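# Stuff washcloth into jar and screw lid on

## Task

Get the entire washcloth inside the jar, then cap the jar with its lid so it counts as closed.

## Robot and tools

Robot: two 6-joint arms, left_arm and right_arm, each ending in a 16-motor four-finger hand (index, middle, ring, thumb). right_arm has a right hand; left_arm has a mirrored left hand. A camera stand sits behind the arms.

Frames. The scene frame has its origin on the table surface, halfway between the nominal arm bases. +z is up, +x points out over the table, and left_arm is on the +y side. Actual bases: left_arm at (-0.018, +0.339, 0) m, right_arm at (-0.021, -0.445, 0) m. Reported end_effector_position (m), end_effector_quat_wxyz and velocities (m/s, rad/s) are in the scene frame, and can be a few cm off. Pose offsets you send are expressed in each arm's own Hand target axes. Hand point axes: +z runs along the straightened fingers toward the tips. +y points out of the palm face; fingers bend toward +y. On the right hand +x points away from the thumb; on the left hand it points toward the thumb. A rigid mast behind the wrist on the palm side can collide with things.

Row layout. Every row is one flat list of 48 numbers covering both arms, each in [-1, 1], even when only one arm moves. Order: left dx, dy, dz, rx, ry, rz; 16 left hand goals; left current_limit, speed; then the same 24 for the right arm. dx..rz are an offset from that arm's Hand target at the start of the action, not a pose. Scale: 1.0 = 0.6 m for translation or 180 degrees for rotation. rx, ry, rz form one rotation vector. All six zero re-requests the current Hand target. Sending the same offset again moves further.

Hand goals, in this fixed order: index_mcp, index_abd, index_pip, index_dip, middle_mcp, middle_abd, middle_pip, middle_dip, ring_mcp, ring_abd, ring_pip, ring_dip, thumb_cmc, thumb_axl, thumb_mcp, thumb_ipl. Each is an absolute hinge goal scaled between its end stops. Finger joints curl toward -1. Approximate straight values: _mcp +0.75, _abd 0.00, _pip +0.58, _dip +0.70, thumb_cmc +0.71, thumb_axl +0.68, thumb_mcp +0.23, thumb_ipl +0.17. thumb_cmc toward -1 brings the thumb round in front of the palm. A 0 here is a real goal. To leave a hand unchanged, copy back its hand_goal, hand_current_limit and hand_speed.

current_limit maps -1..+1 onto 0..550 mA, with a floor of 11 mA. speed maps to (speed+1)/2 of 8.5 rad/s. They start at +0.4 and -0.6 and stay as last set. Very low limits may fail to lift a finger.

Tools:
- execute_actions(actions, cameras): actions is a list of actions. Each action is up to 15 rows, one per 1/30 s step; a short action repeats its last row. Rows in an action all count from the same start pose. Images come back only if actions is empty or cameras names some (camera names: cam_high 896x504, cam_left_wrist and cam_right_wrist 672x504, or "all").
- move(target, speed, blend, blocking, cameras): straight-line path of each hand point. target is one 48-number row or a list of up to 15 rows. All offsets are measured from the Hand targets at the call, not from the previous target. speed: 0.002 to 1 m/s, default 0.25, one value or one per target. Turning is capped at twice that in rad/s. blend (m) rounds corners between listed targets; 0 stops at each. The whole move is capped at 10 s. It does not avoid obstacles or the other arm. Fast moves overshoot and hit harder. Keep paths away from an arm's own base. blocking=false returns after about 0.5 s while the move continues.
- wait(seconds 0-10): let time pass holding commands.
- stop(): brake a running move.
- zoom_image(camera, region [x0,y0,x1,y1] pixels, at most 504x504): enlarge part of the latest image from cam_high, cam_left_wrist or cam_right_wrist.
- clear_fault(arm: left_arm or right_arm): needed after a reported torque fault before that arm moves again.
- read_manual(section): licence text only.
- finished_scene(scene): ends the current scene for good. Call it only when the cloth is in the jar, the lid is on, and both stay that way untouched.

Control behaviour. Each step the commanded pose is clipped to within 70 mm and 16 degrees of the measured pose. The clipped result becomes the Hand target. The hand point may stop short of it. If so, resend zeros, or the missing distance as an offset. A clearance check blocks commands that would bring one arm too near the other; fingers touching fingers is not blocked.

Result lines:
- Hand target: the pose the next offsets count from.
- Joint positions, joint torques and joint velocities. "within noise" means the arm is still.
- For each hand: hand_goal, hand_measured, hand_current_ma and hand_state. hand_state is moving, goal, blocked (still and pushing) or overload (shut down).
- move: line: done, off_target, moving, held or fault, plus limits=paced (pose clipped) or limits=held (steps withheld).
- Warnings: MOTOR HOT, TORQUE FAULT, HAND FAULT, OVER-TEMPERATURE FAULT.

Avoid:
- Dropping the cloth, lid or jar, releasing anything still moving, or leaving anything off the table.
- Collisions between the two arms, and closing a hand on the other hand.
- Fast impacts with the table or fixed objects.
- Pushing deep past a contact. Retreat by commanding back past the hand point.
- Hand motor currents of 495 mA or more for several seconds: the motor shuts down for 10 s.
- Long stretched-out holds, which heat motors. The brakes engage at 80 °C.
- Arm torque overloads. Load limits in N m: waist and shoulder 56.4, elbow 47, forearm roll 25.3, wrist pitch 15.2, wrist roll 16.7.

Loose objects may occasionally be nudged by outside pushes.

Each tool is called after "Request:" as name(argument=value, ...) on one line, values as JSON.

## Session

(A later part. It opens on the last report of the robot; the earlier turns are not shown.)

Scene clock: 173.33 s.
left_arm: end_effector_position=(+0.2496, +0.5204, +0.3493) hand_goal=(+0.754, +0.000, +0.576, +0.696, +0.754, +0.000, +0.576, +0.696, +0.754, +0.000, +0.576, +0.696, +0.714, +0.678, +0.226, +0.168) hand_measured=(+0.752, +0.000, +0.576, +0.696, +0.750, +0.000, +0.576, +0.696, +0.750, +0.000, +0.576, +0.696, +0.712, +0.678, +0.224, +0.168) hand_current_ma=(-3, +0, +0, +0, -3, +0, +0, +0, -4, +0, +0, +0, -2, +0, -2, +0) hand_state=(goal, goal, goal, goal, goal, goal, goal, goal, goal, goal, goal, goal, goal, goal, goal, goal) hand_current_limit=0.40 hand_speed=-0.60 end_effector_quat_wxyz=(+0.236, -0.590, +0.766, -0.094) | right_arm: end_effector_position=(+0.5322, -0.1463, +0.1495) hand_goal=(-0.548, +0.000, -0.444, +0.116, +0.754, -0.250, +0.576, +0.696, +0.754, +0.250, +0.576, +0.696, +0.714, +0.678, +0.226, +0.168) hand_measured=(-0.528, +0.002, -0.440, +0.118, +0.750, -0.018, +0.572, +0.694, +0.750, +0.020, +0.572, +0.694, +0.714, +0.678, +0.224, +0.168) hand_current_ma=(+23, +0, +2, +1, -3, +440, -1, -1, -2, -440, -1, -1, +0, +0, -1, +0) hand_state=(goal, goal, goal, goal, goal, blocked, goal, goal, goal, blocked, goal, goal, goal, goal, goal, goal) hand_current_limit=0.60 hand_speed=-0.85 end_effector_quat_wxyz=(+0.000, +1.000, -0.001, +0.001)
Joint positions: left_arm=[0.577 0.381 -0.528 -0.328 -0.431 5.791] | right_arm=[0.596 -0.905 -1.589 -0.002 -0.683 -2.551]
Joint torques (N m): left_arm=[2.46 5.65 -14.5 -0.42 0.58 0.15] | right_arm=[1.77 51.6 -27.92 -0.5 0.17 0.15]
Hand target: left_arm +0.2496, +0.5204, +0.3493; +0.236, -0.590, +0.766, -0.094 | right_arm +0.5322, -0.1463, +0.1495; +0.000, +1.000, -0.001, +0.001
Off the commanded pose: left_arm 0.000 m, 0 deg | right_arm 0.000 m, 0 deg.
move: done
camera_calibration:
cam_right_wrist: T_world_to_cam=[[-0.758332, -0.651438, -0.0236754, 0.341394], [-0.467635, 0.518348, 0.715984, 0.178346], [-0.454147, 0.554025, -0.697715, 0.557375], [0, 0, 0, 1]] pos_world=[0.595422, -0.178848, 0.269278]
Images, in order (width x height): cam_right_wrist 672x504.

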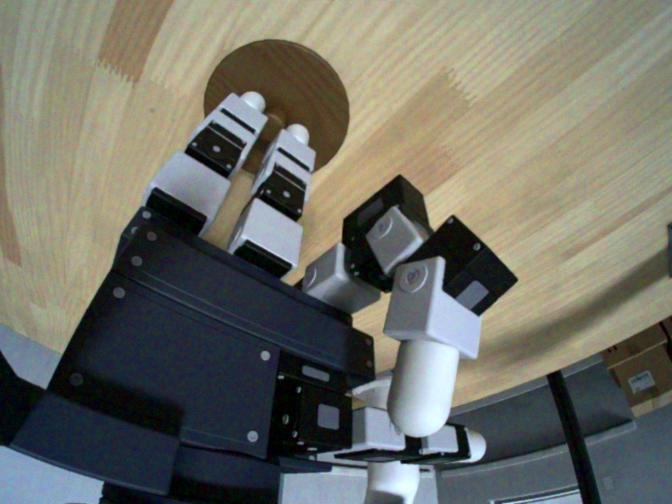

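Request:
move(target=[0,0,0,0,0,0,0.754,0,0.576,0.696,0.754,0,0.576,0.696,0.754,0,0.576,0.696,0.714,0.678,0.226,0.168,0.4,-0.6, 0,0,-0.05,0,0,0,-0.548,0,-0.445,0.116,0.754,-0.25,0.576,0.696,0.754,0.25,0.576,0.696,0.714,0.678,0.226,0.168,0.6,-0.85], speed=0.03, cameras=["cam_right_wrist","cam_high","cam_left_wrist"])

Request:
zoom_image(camera="cam_right_wrist", region=[190, 30, 370, 180])

Request:
zoom_image(camera="cam_left_wrist", region=[200, 170, 330, 310])

Scene clock: 175.60 s.
left_arm: end_effector_position=(+0.2496, +0.5204, +0.3493) hand_goal=(+0.754, +0.000, +0.576, +0.696, +0.754, +0.000, +0.576, +0.696, +0.754, +0.000, +0.576, +0.696, +0.714, +0.678, +0.226, +0.168) hand_measured=(+0.752, +0.000, +0.576, +0.696, +0.750, +0.000, +0.576, +0.696, +0.750, +0.000, +0.576, +0.696, +0.712, +0.678, +0.224, +0.168) hand_current_ma=(-3, +0, +0, +0, -3, +0, +0, +0, -4, +0, +0, +0, -2, +0, -2, +0) hand_state=(goal, goal, goal, goal, goal, goal, goal, goal, goal, goal, goal, goal, goal, goal, goal, goal) hand_current_limit=0.40 hand_speed=-0.60 end_effector_quat_wxyz=(+0.236, -0.590, +0.766, -0.094) | right_arm: end_effector_position=(+0.5321, -0.1463, +0.1794) hand_goal=(-0.548, +0.000, -0.444, +0.116, +0.754, -0.250, +0.576, +0.696, +0.754, +0.250, +0.576, +0.696, +0.714, +0.678, +0.226, +0.168) hand_measured=(-0.528, +0.002, -0.440, +0.118, +0.750, -0.018, +0.574, +0.694, +0.750, +0.022, +0.574, +0.694, +0.714, +0.678, +0.224, +0.168) hand_current_ma=(+23, +0, +2, +1, -2, +440, -1, -1, -1, -440, -1, -1, +0, +0, -1, +0) hand_state=(goal, goal, goal, goal, goal, blocked, goal, goal, goal, blocked, goal, goal, goal, goal, goal, goal) hand_current_limit=0.60 hand_speed=-0.85 end_effector_quat_wxyz=(+0.000, +1.000, -0.001, +0.001)
Joint positions: left_arm=[0.577 0.381 -0.528 -0.328 -0.431 5.791] | right_arm=[0.596 -0.864 -1.593 -0.002 -0.728 -2.551]
Joint torques (N m): left_arm=[1.44 4.84 -14.67 -0.56 0.64 0.15] | right_arm=[2.08 54.97 -28.93 0.53 -0.39 -0.2]
Hand target: left_arm +0.2496, +0.5204, +0.3493; +0.236, -0.590, +0.766, -0.094 | right_arm +0.5321, -0.1463, +0.1795; +0.000, +1.000, -0.001, +0.001
Off the commanded pose: left_arm 0.000 m, 0 deg | right_arm 0.000 m, 0 deg.
move: done
camera_calibration:
cam_left_wrist: T_world_to_cam=[[0.695158, 0.570869, 0.436881, -0.651233], [0.0647053, -0.654967, 0.752882, 0.0161254], [0.715939, -0.495103, -0.492243, 0.376699], [0, 0, 0, 1]] pos_world=[0.181973, 0.568835, 0.457798]
cam_right_wrist: T_world_to_cam=[[-0.758298, -0.65148, -0.0236224, 0.341985], [-0.467614, 0.518322, 0.716017, 0.156793], [-0.454227, 0.554, -0.697683, 0.578294], [0, 0, 0, 1]] pos_world=[0.595322, -0.178848, 0.299278]

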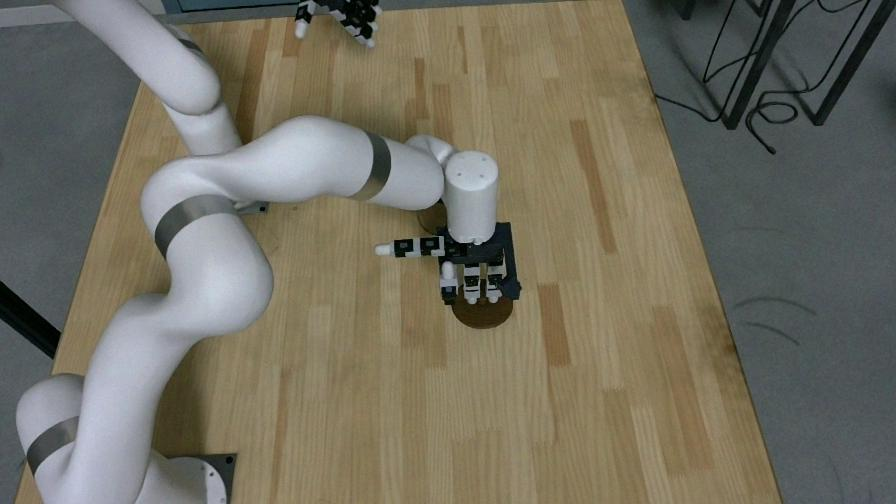

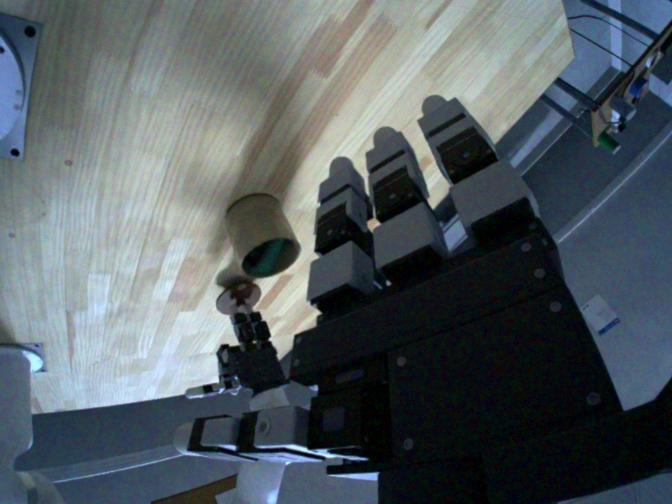

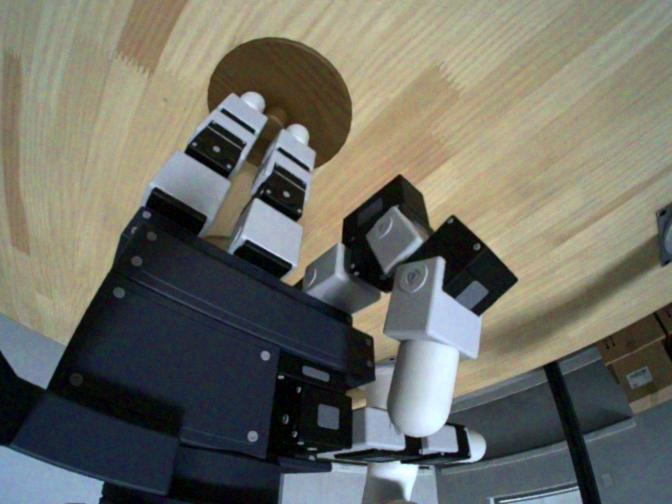

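Scaled by 2.800 from the camera's 672x504 image, which has a finer 960x720 frame.

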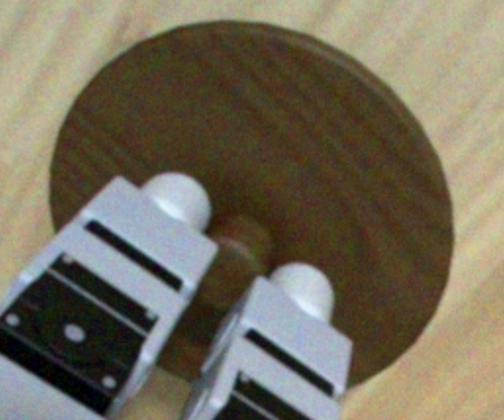

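Scaled by 3.600 from the camera's 672x504 image, which has a finer 960x720 frame.

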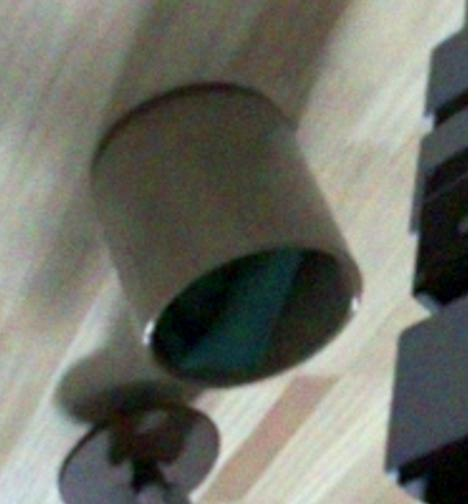

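Request:
move(target=[[0,0,0,0,0,0,0.754,0,0.576,0.696,0.754,0,0.576,0.696,0.754,0,0.576,0.696,0.714,0.678,0.226,0.168,0.4,-0.6, 0,0,-0.25,0,0,0,-0.548,0,-0.445,0.116,0.754,-0.25,0.576,0.696,0.754,0.25,0.576,0.696,0.714,0.678,0.226,0.168,0.6,-0.85],[0,0,0,0,0,0,0.754,0,0.576,0.696,0.754,0,0.576,0.696,0.754,0,0.576,0.696,0.714,0.678,0.226,0.168,0.4,-0.6, -0.109,-0.433,-0.25,0,0,0,-0.548,0,-0.445,0.116,0.754,-0.25,0.576,0.696,0.754,0.25,0.576,0.696,0.714,0.678,0.226,0.168,0.6,-0.85]], speed=[0.12,0.15], blend=[0.04,0], cameras=["cam_right_wrist","cam_high","cam_left_wrist"])

Request:
zoom_image(camera="cam_right_wrist", region=[170, 0, 390, 180])

Request:
zoom_image(camera="cam_high", region=[370, 80, 530, 250])

Request:
zoom_image(camera="cam_left_wrist", region=[190, 160, 340, 320])

Scene clock: 182.60 s.
left_arm: end_effector_position=(+0.2496, +0.5204, +0.3493) hand_goal=(+0.754, +0.000, +0.576, +0.696, +0.754, +0.000, +0.576, +0.696, +0.754, +0.000, +0.576, +0.696, +0.714, +0.678, +0.226, +0.168) hand_measured=(+0.752, +0.000, +0.576, +0.696, +0.750, +0.000, +0.576, +0.696, +0.750, +0.000, +0.576, +0.696, +0.712, +0.678, +0.224, +0.168) hand_current_ma=(-3, +0, +0, +0, -3, +0, +0, +0, -4, +0, +0, +0, -2, +0, -2, +0) hand_state=(goal, goal, goal, goal, goal, goal, goal, goal, goal, goal, goal, goal, goal, goal, goal, goal) hand_current_limit=0.40 hand_speed=-0.60 end_effector_quat_wxyz=(+0.236, -0.590, +0.766, -0.094) | right_arm: end_effector_position=(+0.4666, +0.1134, +0.3291) hand_goal=(-0.548, +0.000, -0.444, +0.116, +0.754, -0.250, +0.576, +0.696, +0.754, +0.250, +0.576, +0.696, +0.714, +0.678, +0.226, +0.168) hand_measured=(-0.528, +0.002, -0.440, +0.118, +0.750, -0.100, +0.572, +0.694, +0.752, +0.106, +0.574, +0.694, +0.714, +0.678, +0.224, +0.168) hand_current_ma=(+23, +0, +2, +1, -3, +387, -1, -1, +0, -367, +0, -1, +0, +0, -1, +0) hand_state=(goal, goal, goal, goal, goal, blocked, goal, goal, goal, blocked, goal, goal, goal, goal, goal, goal) hand_current_limit=0.60 hand_speed=-0.85 end_effector_quat_wxyz=(-0.001, +1.000, +0.000, +0.002)
Joint positions: left_arm=[0.577 0.381 -0.528 -0.328 -0.431 5.791] | right_arm=[0.909 -1.32 -2.75 -0.002 -1.427 -2.241]
Joint torques (N m): left_arm=[2.72 4.16 -14.69 -0.23 0.4 0.11] | right_arm=[0.21 59.22 -28.98 1.06 -0.44 0.14]
Hand target: left_arm +0.2496, +0.5204, +0.3493; +0.236, -0.590, +0.766, -0.094 | right_arm +0.4669, +0.1137, +0.3292; +0.000, +1.000, -0.001, +0.001
Off the commanded pose: left_arm 0.000 m, 0 deg | right_arm 0.000 m, 0 deg.
move: done
camera_calibration:
cam_left_wrist: T_world_to_cam=[[0.695158, 0.570869, 0.436881, -0.651233], [0.0647053, -0.654967, 0.752882, 0.0161254], [0.715939, -0.495103, -0.492243, 0.376699], [0, 0, 0, 1]] pos_world=[0.181973, 0.568835, 0.457798]
cam_right_wrist: T_world_to_cam=[[-0.757952, -0.651779, -0.0263058, 0.465746], [-0.469113, 0.516621, 0.716265, -0.114816], [-0.453257, 0.555235, -0.697332, 0.508482], [0, 0, 0, 1]] pos_world=[0.529624, 0.0805531, 0.449071]

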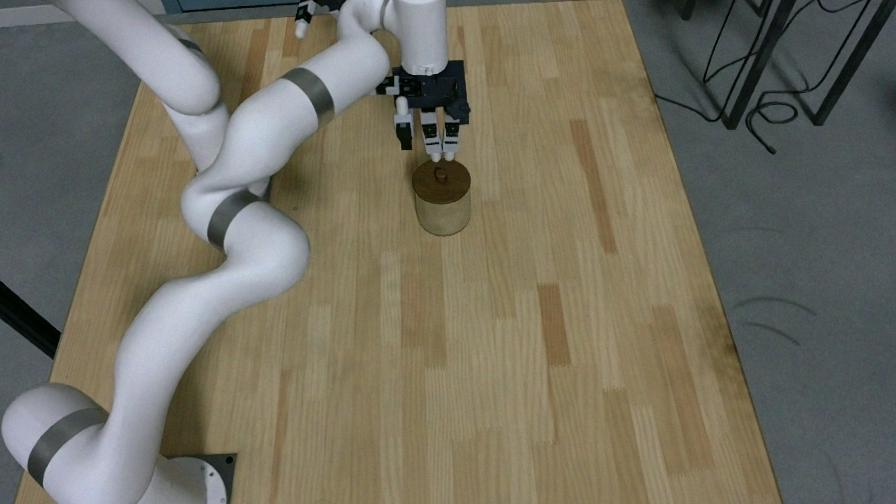

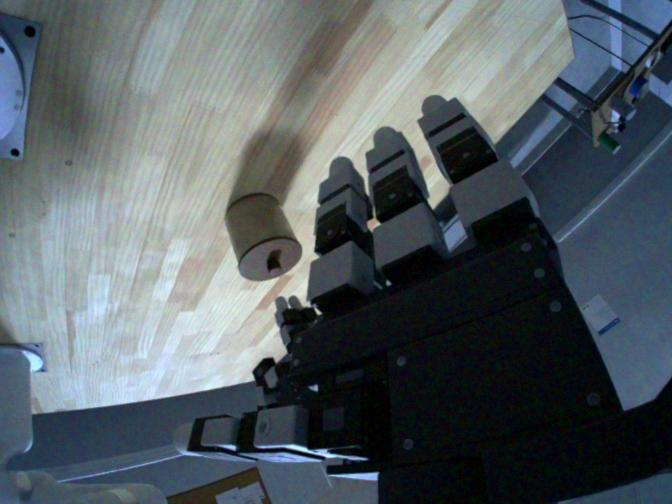

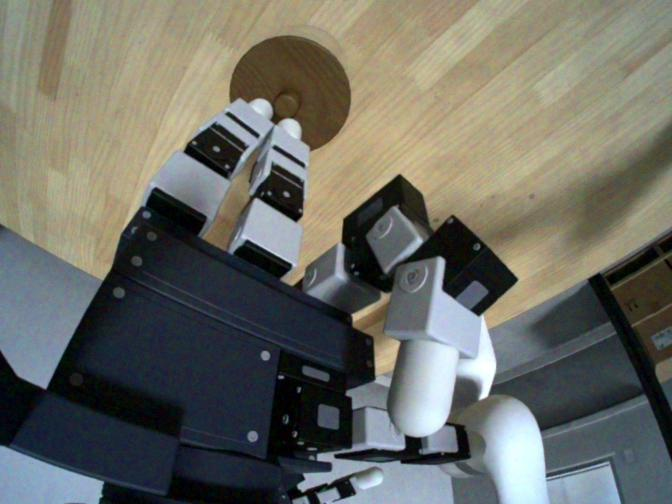

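Scaled by 2.291 from the camera's 672x504 image, which has a finer 960x720 frame.

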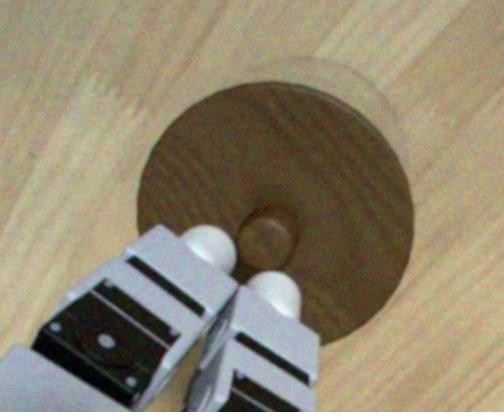

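Scaled by 2.965.

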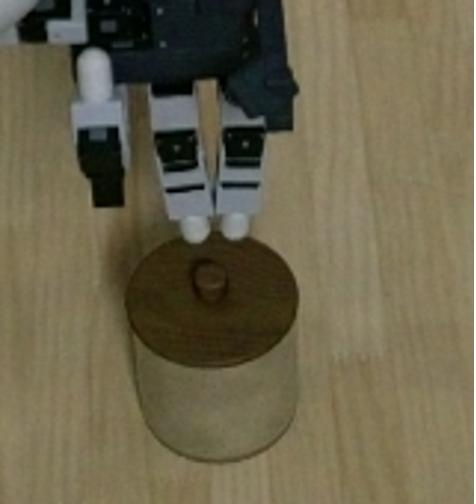

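Scaled by 3.150 from the camera's 672x504 image, which has a finer 960x720 frame.

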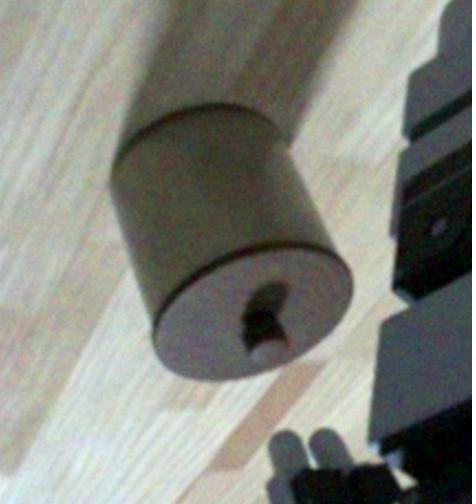

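Request:
move(target=[0,0,0,0,0,0,0.754,0,0.576,0.696,0.754,0,0.576,0.696,0.754,0,0.576,0.696,0.714,0.678,0.226,0.168,0.4,-0.6, -0.05,0.3,-0.03,0,0,0,-0.548,0,-0.445,0.116,0.754,0,0.576,0.696,0.754,0,0.576,0.696,0.714,0.678,0.226,0.168,0.4,-0.7], speed=0.2, cameras=["cam_right_wrist","cam_high","cam_left_wrist"])

Request:
zoom_image(camera="cam_high", region=[395, 140, 495, 250])

Request:
zoom_image(camera="cam_left_wrist", region=[210, 170, 330, 300])

Request:
zoom_image(camera="cam_right_wrist", region=[60, 60, 300, 300])

Scene clock: 185.97 s.
left_arm: end_effector_position=(+0.2496, +0.5204, +0.3493) hand_goal=(+0.754, +0.000, +0.576, +0.696, +0.754, +0.000, +0.576, +0.696, +0.754, +0.000, +0.576, +0.696, +0.714, +0.678, +0.226, +0.168) hand_measured=(+0.752, +0.000, +0.576, +0.696, +0.750, +0.000, +0.576, +0.696, +0.750, +0.000, +0.576, +0.696, +0.712, +0.678, +0.224, +0.168) hand_current_ma=(-3, +0, +0, +0, -3, +0, +0, +0, -4, +0, +0, +0, -2, +0, -2, +0) hand_state=(goal, goal, goal, goal, goal, goal, goal, goal, goal, goal, goal, goal, goal, goal, goal, goal) hand_current_limit=0.40 hand_speed=-0.60 end_effector_quat_wxyz=(+0.236, -0.590, +0.766, -0.094) | right_arm: end_effector_position=(+0.4366, -0.0663, +0.3472) hand_goal=(-0.548, +0.000, -0.444, +0.116, +0.754, +0.000, +0.576, +0.696, +0.754, +0.000, +0.576, +0.696, +0.714, +0.678, +0.226, +0.168) hand_measured=(-0.528, +0.002, -0.440, +0.118, +0.750, -0.002, +0.574, +0.694, +0.752, +0.002, +0.574, +0.694, +0.714, +0.678, +0.224, +0.168) hand_current_ma=(+23, +0, +2, +1, -1, -1, -1, -1, +0, +1, +0, -1, +0, +0, -1, +0) hand_state=(goal, goal, goal, goal, goal, goal, goal, goal, goal, goal, goal, goal, goal, goal, goal, goal) hand_current_limit=0.40 hand_speed=-0.70 end_effector_quat_wxyz=(+0.000, +1.000, -0.001, +0.001)
Joint positions: left_arm=[0.577 0.381 -0.528 -0.328 -0.431 5.791] | right_arm=[0.776 -0.631 -1.614 -0.002 -0.982 -2.372]
Joint torques (N m): left_arm=[2.4 5.27 -13.72 -0.51 0.5 0.17] | right_arm=[-1.1 49.01 -27.13 1.04 0.29 -0.14]
Hand target: left_arm +0.2496, +0.5204, +0.3493; +0.236, -0.590, +0.766, -0.094 | right_arm +0.4366, -0.0663, +0.3473; +0.000, +1.000, -0.001, +0.001
Off the commanded pose: left_arm 0.000 m, 0 deg | right_arm 0.000 m, 0 deg.
move: done
camera_calibration:
cam_left_wrist: T_world_to_cam=[[0.695158, 0.570869, 0.436881, -0.651233], [0.0647053, -0.654967, 0.752882, 0.0161254], [0.715939, -0.495103, -0.492243, 0.376699], [0, 0, 0, 1]] pos_world=[0.181973, 0.568835, 0.457798]
cam_right_wrist: T_world_to_cam=[[-0.758298, -0.65148, -0.0236224, 0.32565], [-0.467614, 0.518322, 0.716017, -0.0494773], [-0.454227, 0.554, -0.697683, 0.607667], [0, 0, 0, 1]] pos_world=[0.499822, -0.0988478, 0.467078]

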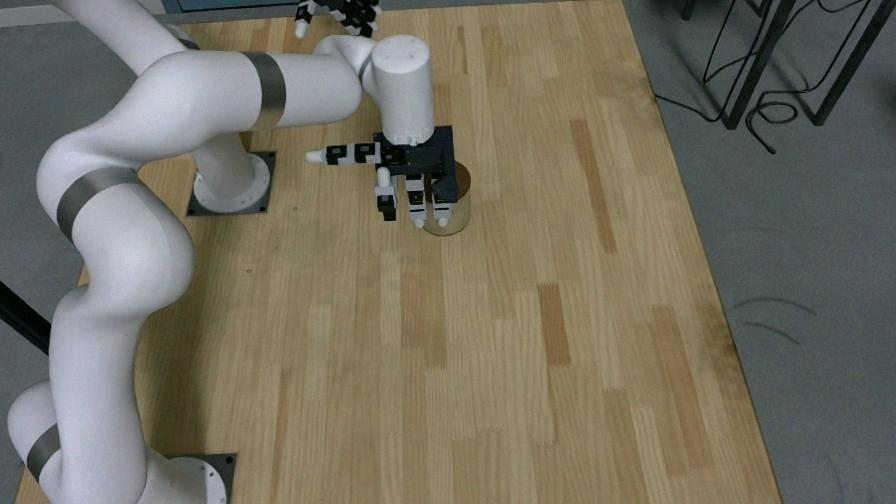

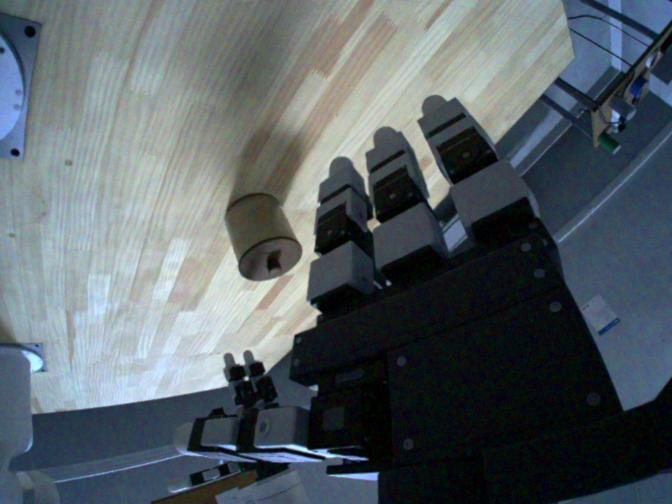

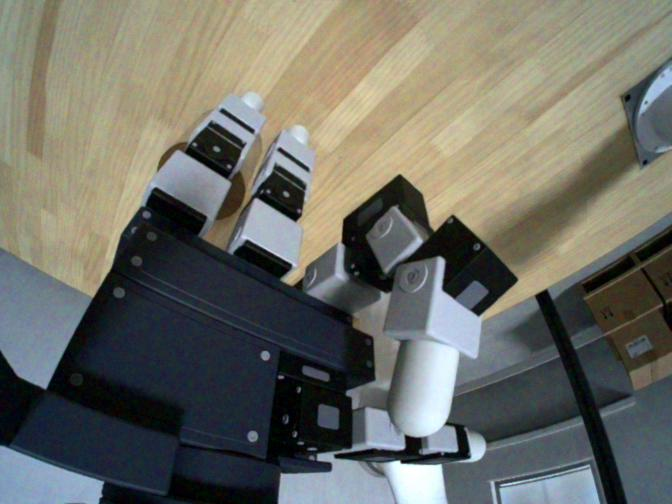

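Scaled by 4.582.

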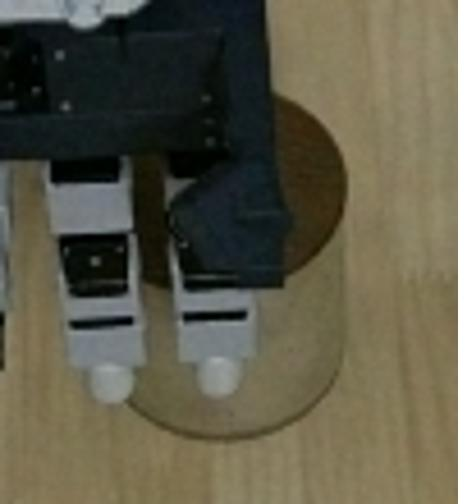

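Scaled by 3.877 from the camera's 672x504 image, which has a finer 960x720 frame.

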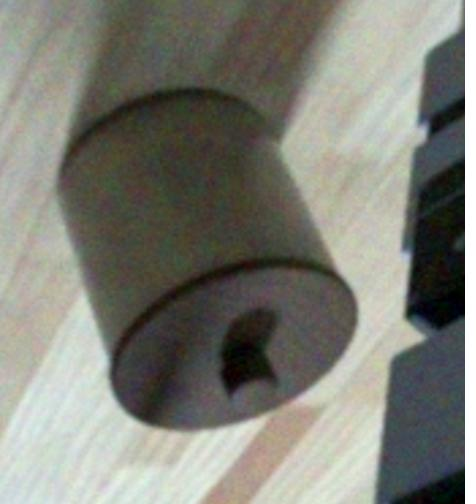

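Scaled by 2.100 from the camera's 672x504 image, which has a finer 960x720 frame.

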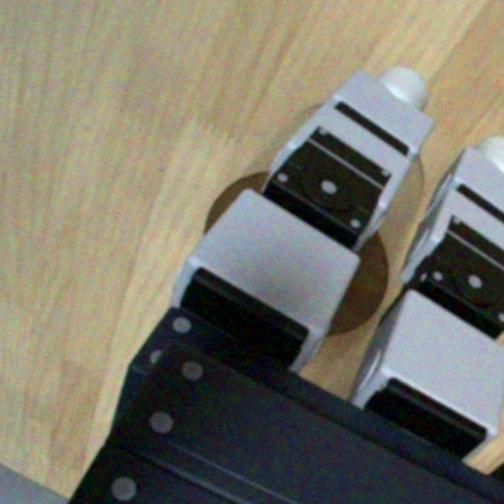

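Request:
move(target=[0,0,0,0,0,0,0.754,0,0.576,0.696,0.754,0,0.576,0.696,0.754,0,0.576,0.696,0.714,0.678,0.226,0.168,0.4,-0.6, -0.1,0.3,0,0,0,0,-0.548,0,-0.445,0.116,0.754,0,0.576,0.696,0.754,0,0.576,0.696,0.714,0.678,0.226,0.168,0.4,-0.7], speed=0.25, cameras=["cam_high","cam_left_wrist"])

Request:
zoom_image(camera="cam_high", region=[395, 140, 495, 250])

Request:
zoom_image(camera="cam_left_wrist", region=[210, 170, 330, 300])

Scene clock: 187.97 s.
left_arm: end_effector_position=(+0.2496, +0.5204, +0.3493) hand_goal=(+0.754, +0.000, +0.576, +0.696, +0.754, +0.000, +0.576, +0.696, +0.754, +0.000, +0.576, +0.696, +0.714, +0.678, +0.226, +0.168) hand_measured=(+0.752, +0.000, +0.576, +0.696, +0.750, +0.000, +0.576, +0.696, +0.750, +0.000, +0.576, +0.696, +0.712, +0.678, +0.224, +0.168) hand_current_ma=(-3, +0, +0, +0, -3, +0, +0, +0, -4, +0, +0, +0, -2, +0, -2, +0) hand_state=(goal, goal, goal, goal, goal, goal, goal, goal, goal, goal, goal, goal, goal, goal, goal, goal) hand_current_limit=0.40 hand_speed=-0.60 end_effector_quat_wxyz=(+0.236, -0.590, +0.766, -0.094) | right_arm: end_effector_position=(+0.3764, -0.2462, +0.3473) hand_goal=(-0.548, +0.000, -0.444, +0.116, +0.754, +0.000, +0.576, +0.696, +0.754, +0.000, +0.576, +0.696, +0.714, +0.678, +0.226, +0.168) hand_measured=(-0.528, +0.002, -0.440, +0.118, +0.752, -0.002, +0.574, +0.694, +0.752, +0.002, +0.574, +0.694, +0.714, +0.678, +0.224, +0.168) hand_current_ma=(+23, +0, +2, +1, -1, -1, -1, -1, +0, +1, +0, -1, +0, +0, -1, +0) hand_state=(goal, goal, goal, goal, goal, goal, goal, goal, goal, goal, goal, goal, goal, goal, goal, goal) hand_current_limit=0.40 hand_speed=-0.70 end_effector_quat_wxyz=(+0.000, +1.000, -0.001, +0.001)
Joint positions: left_arm=[0.577 0.381 -0.528 -0.328 -0.431 5.791] | right_arm=[0.603 -0.236 -1.068 -0.002 -0.831 -2.545]
Joint torques (N m): left_arm=[2.66 4.97 -14.91 -0.32 0.53 0.13] | right_arm=[-1.39 34.09 -26.56 0.79 0.29 -0.06]
Hand target: left_arm +0.2496, +0.5204, +0.3493; +0.236, -0.590, +0.766, -0.094 | right_arm +0.3764, -0.2462, +0.3473; +0.000, +1.000, -0.001, +0.001
Off the commanded pose: left_arm 0.000 m, 0 deg | right_arm 0.000 m, 0 deg.
move: done
camera_calibration:
cam_left_wrist: T_world_to_cam=[[0.695158, 0.570869, 0.436881, -0.651233], [0.0647053, -0.654967, 0.752882, 0.0161254], [0.715939, -0.495103, -0.492243, 0.376699], [0, 0, 0, 1]] pos_world=[0.181973, 0.568835, 0.457798]
Images, in order (width x height): cam_high 896x504, cam_left_wrist 672x504.

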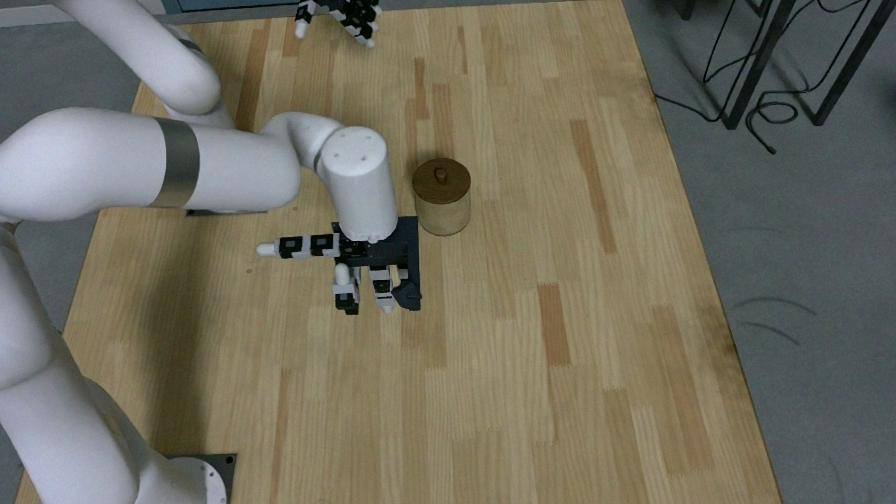

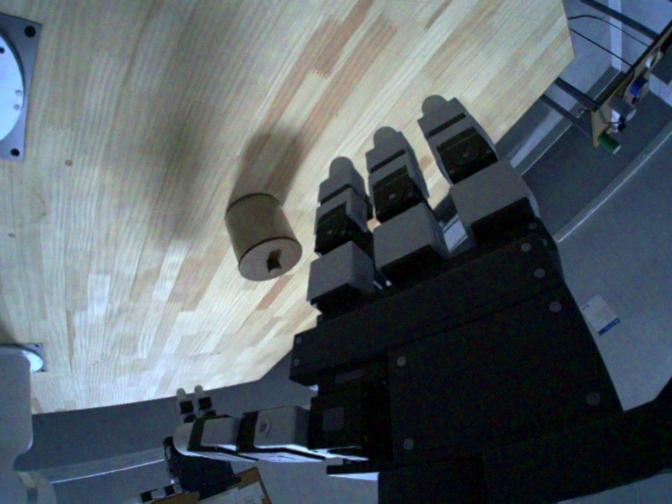

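Scaled by 4.582.

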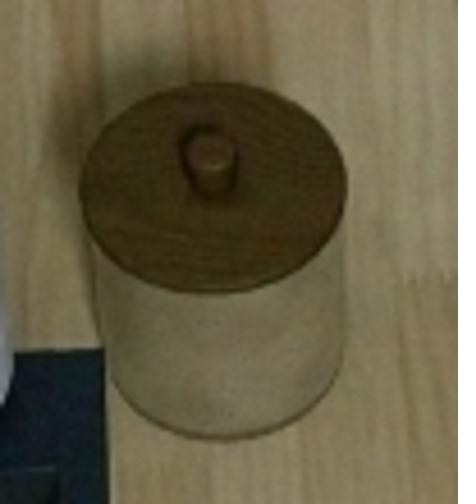

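Scaled by 3.877 from the camera's 672x504 image, which has a finer 960x720 frame.

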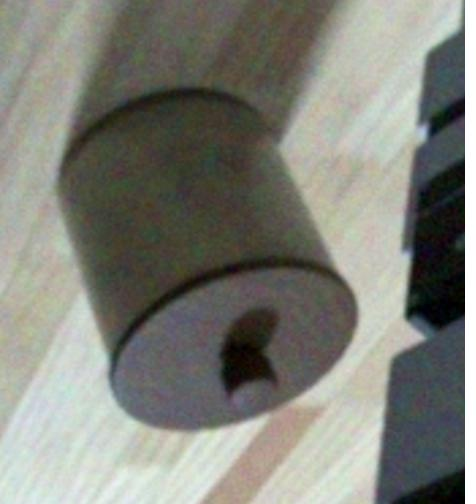

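Request:
finished_scene(scene=1)

The scene is finished: the task was done.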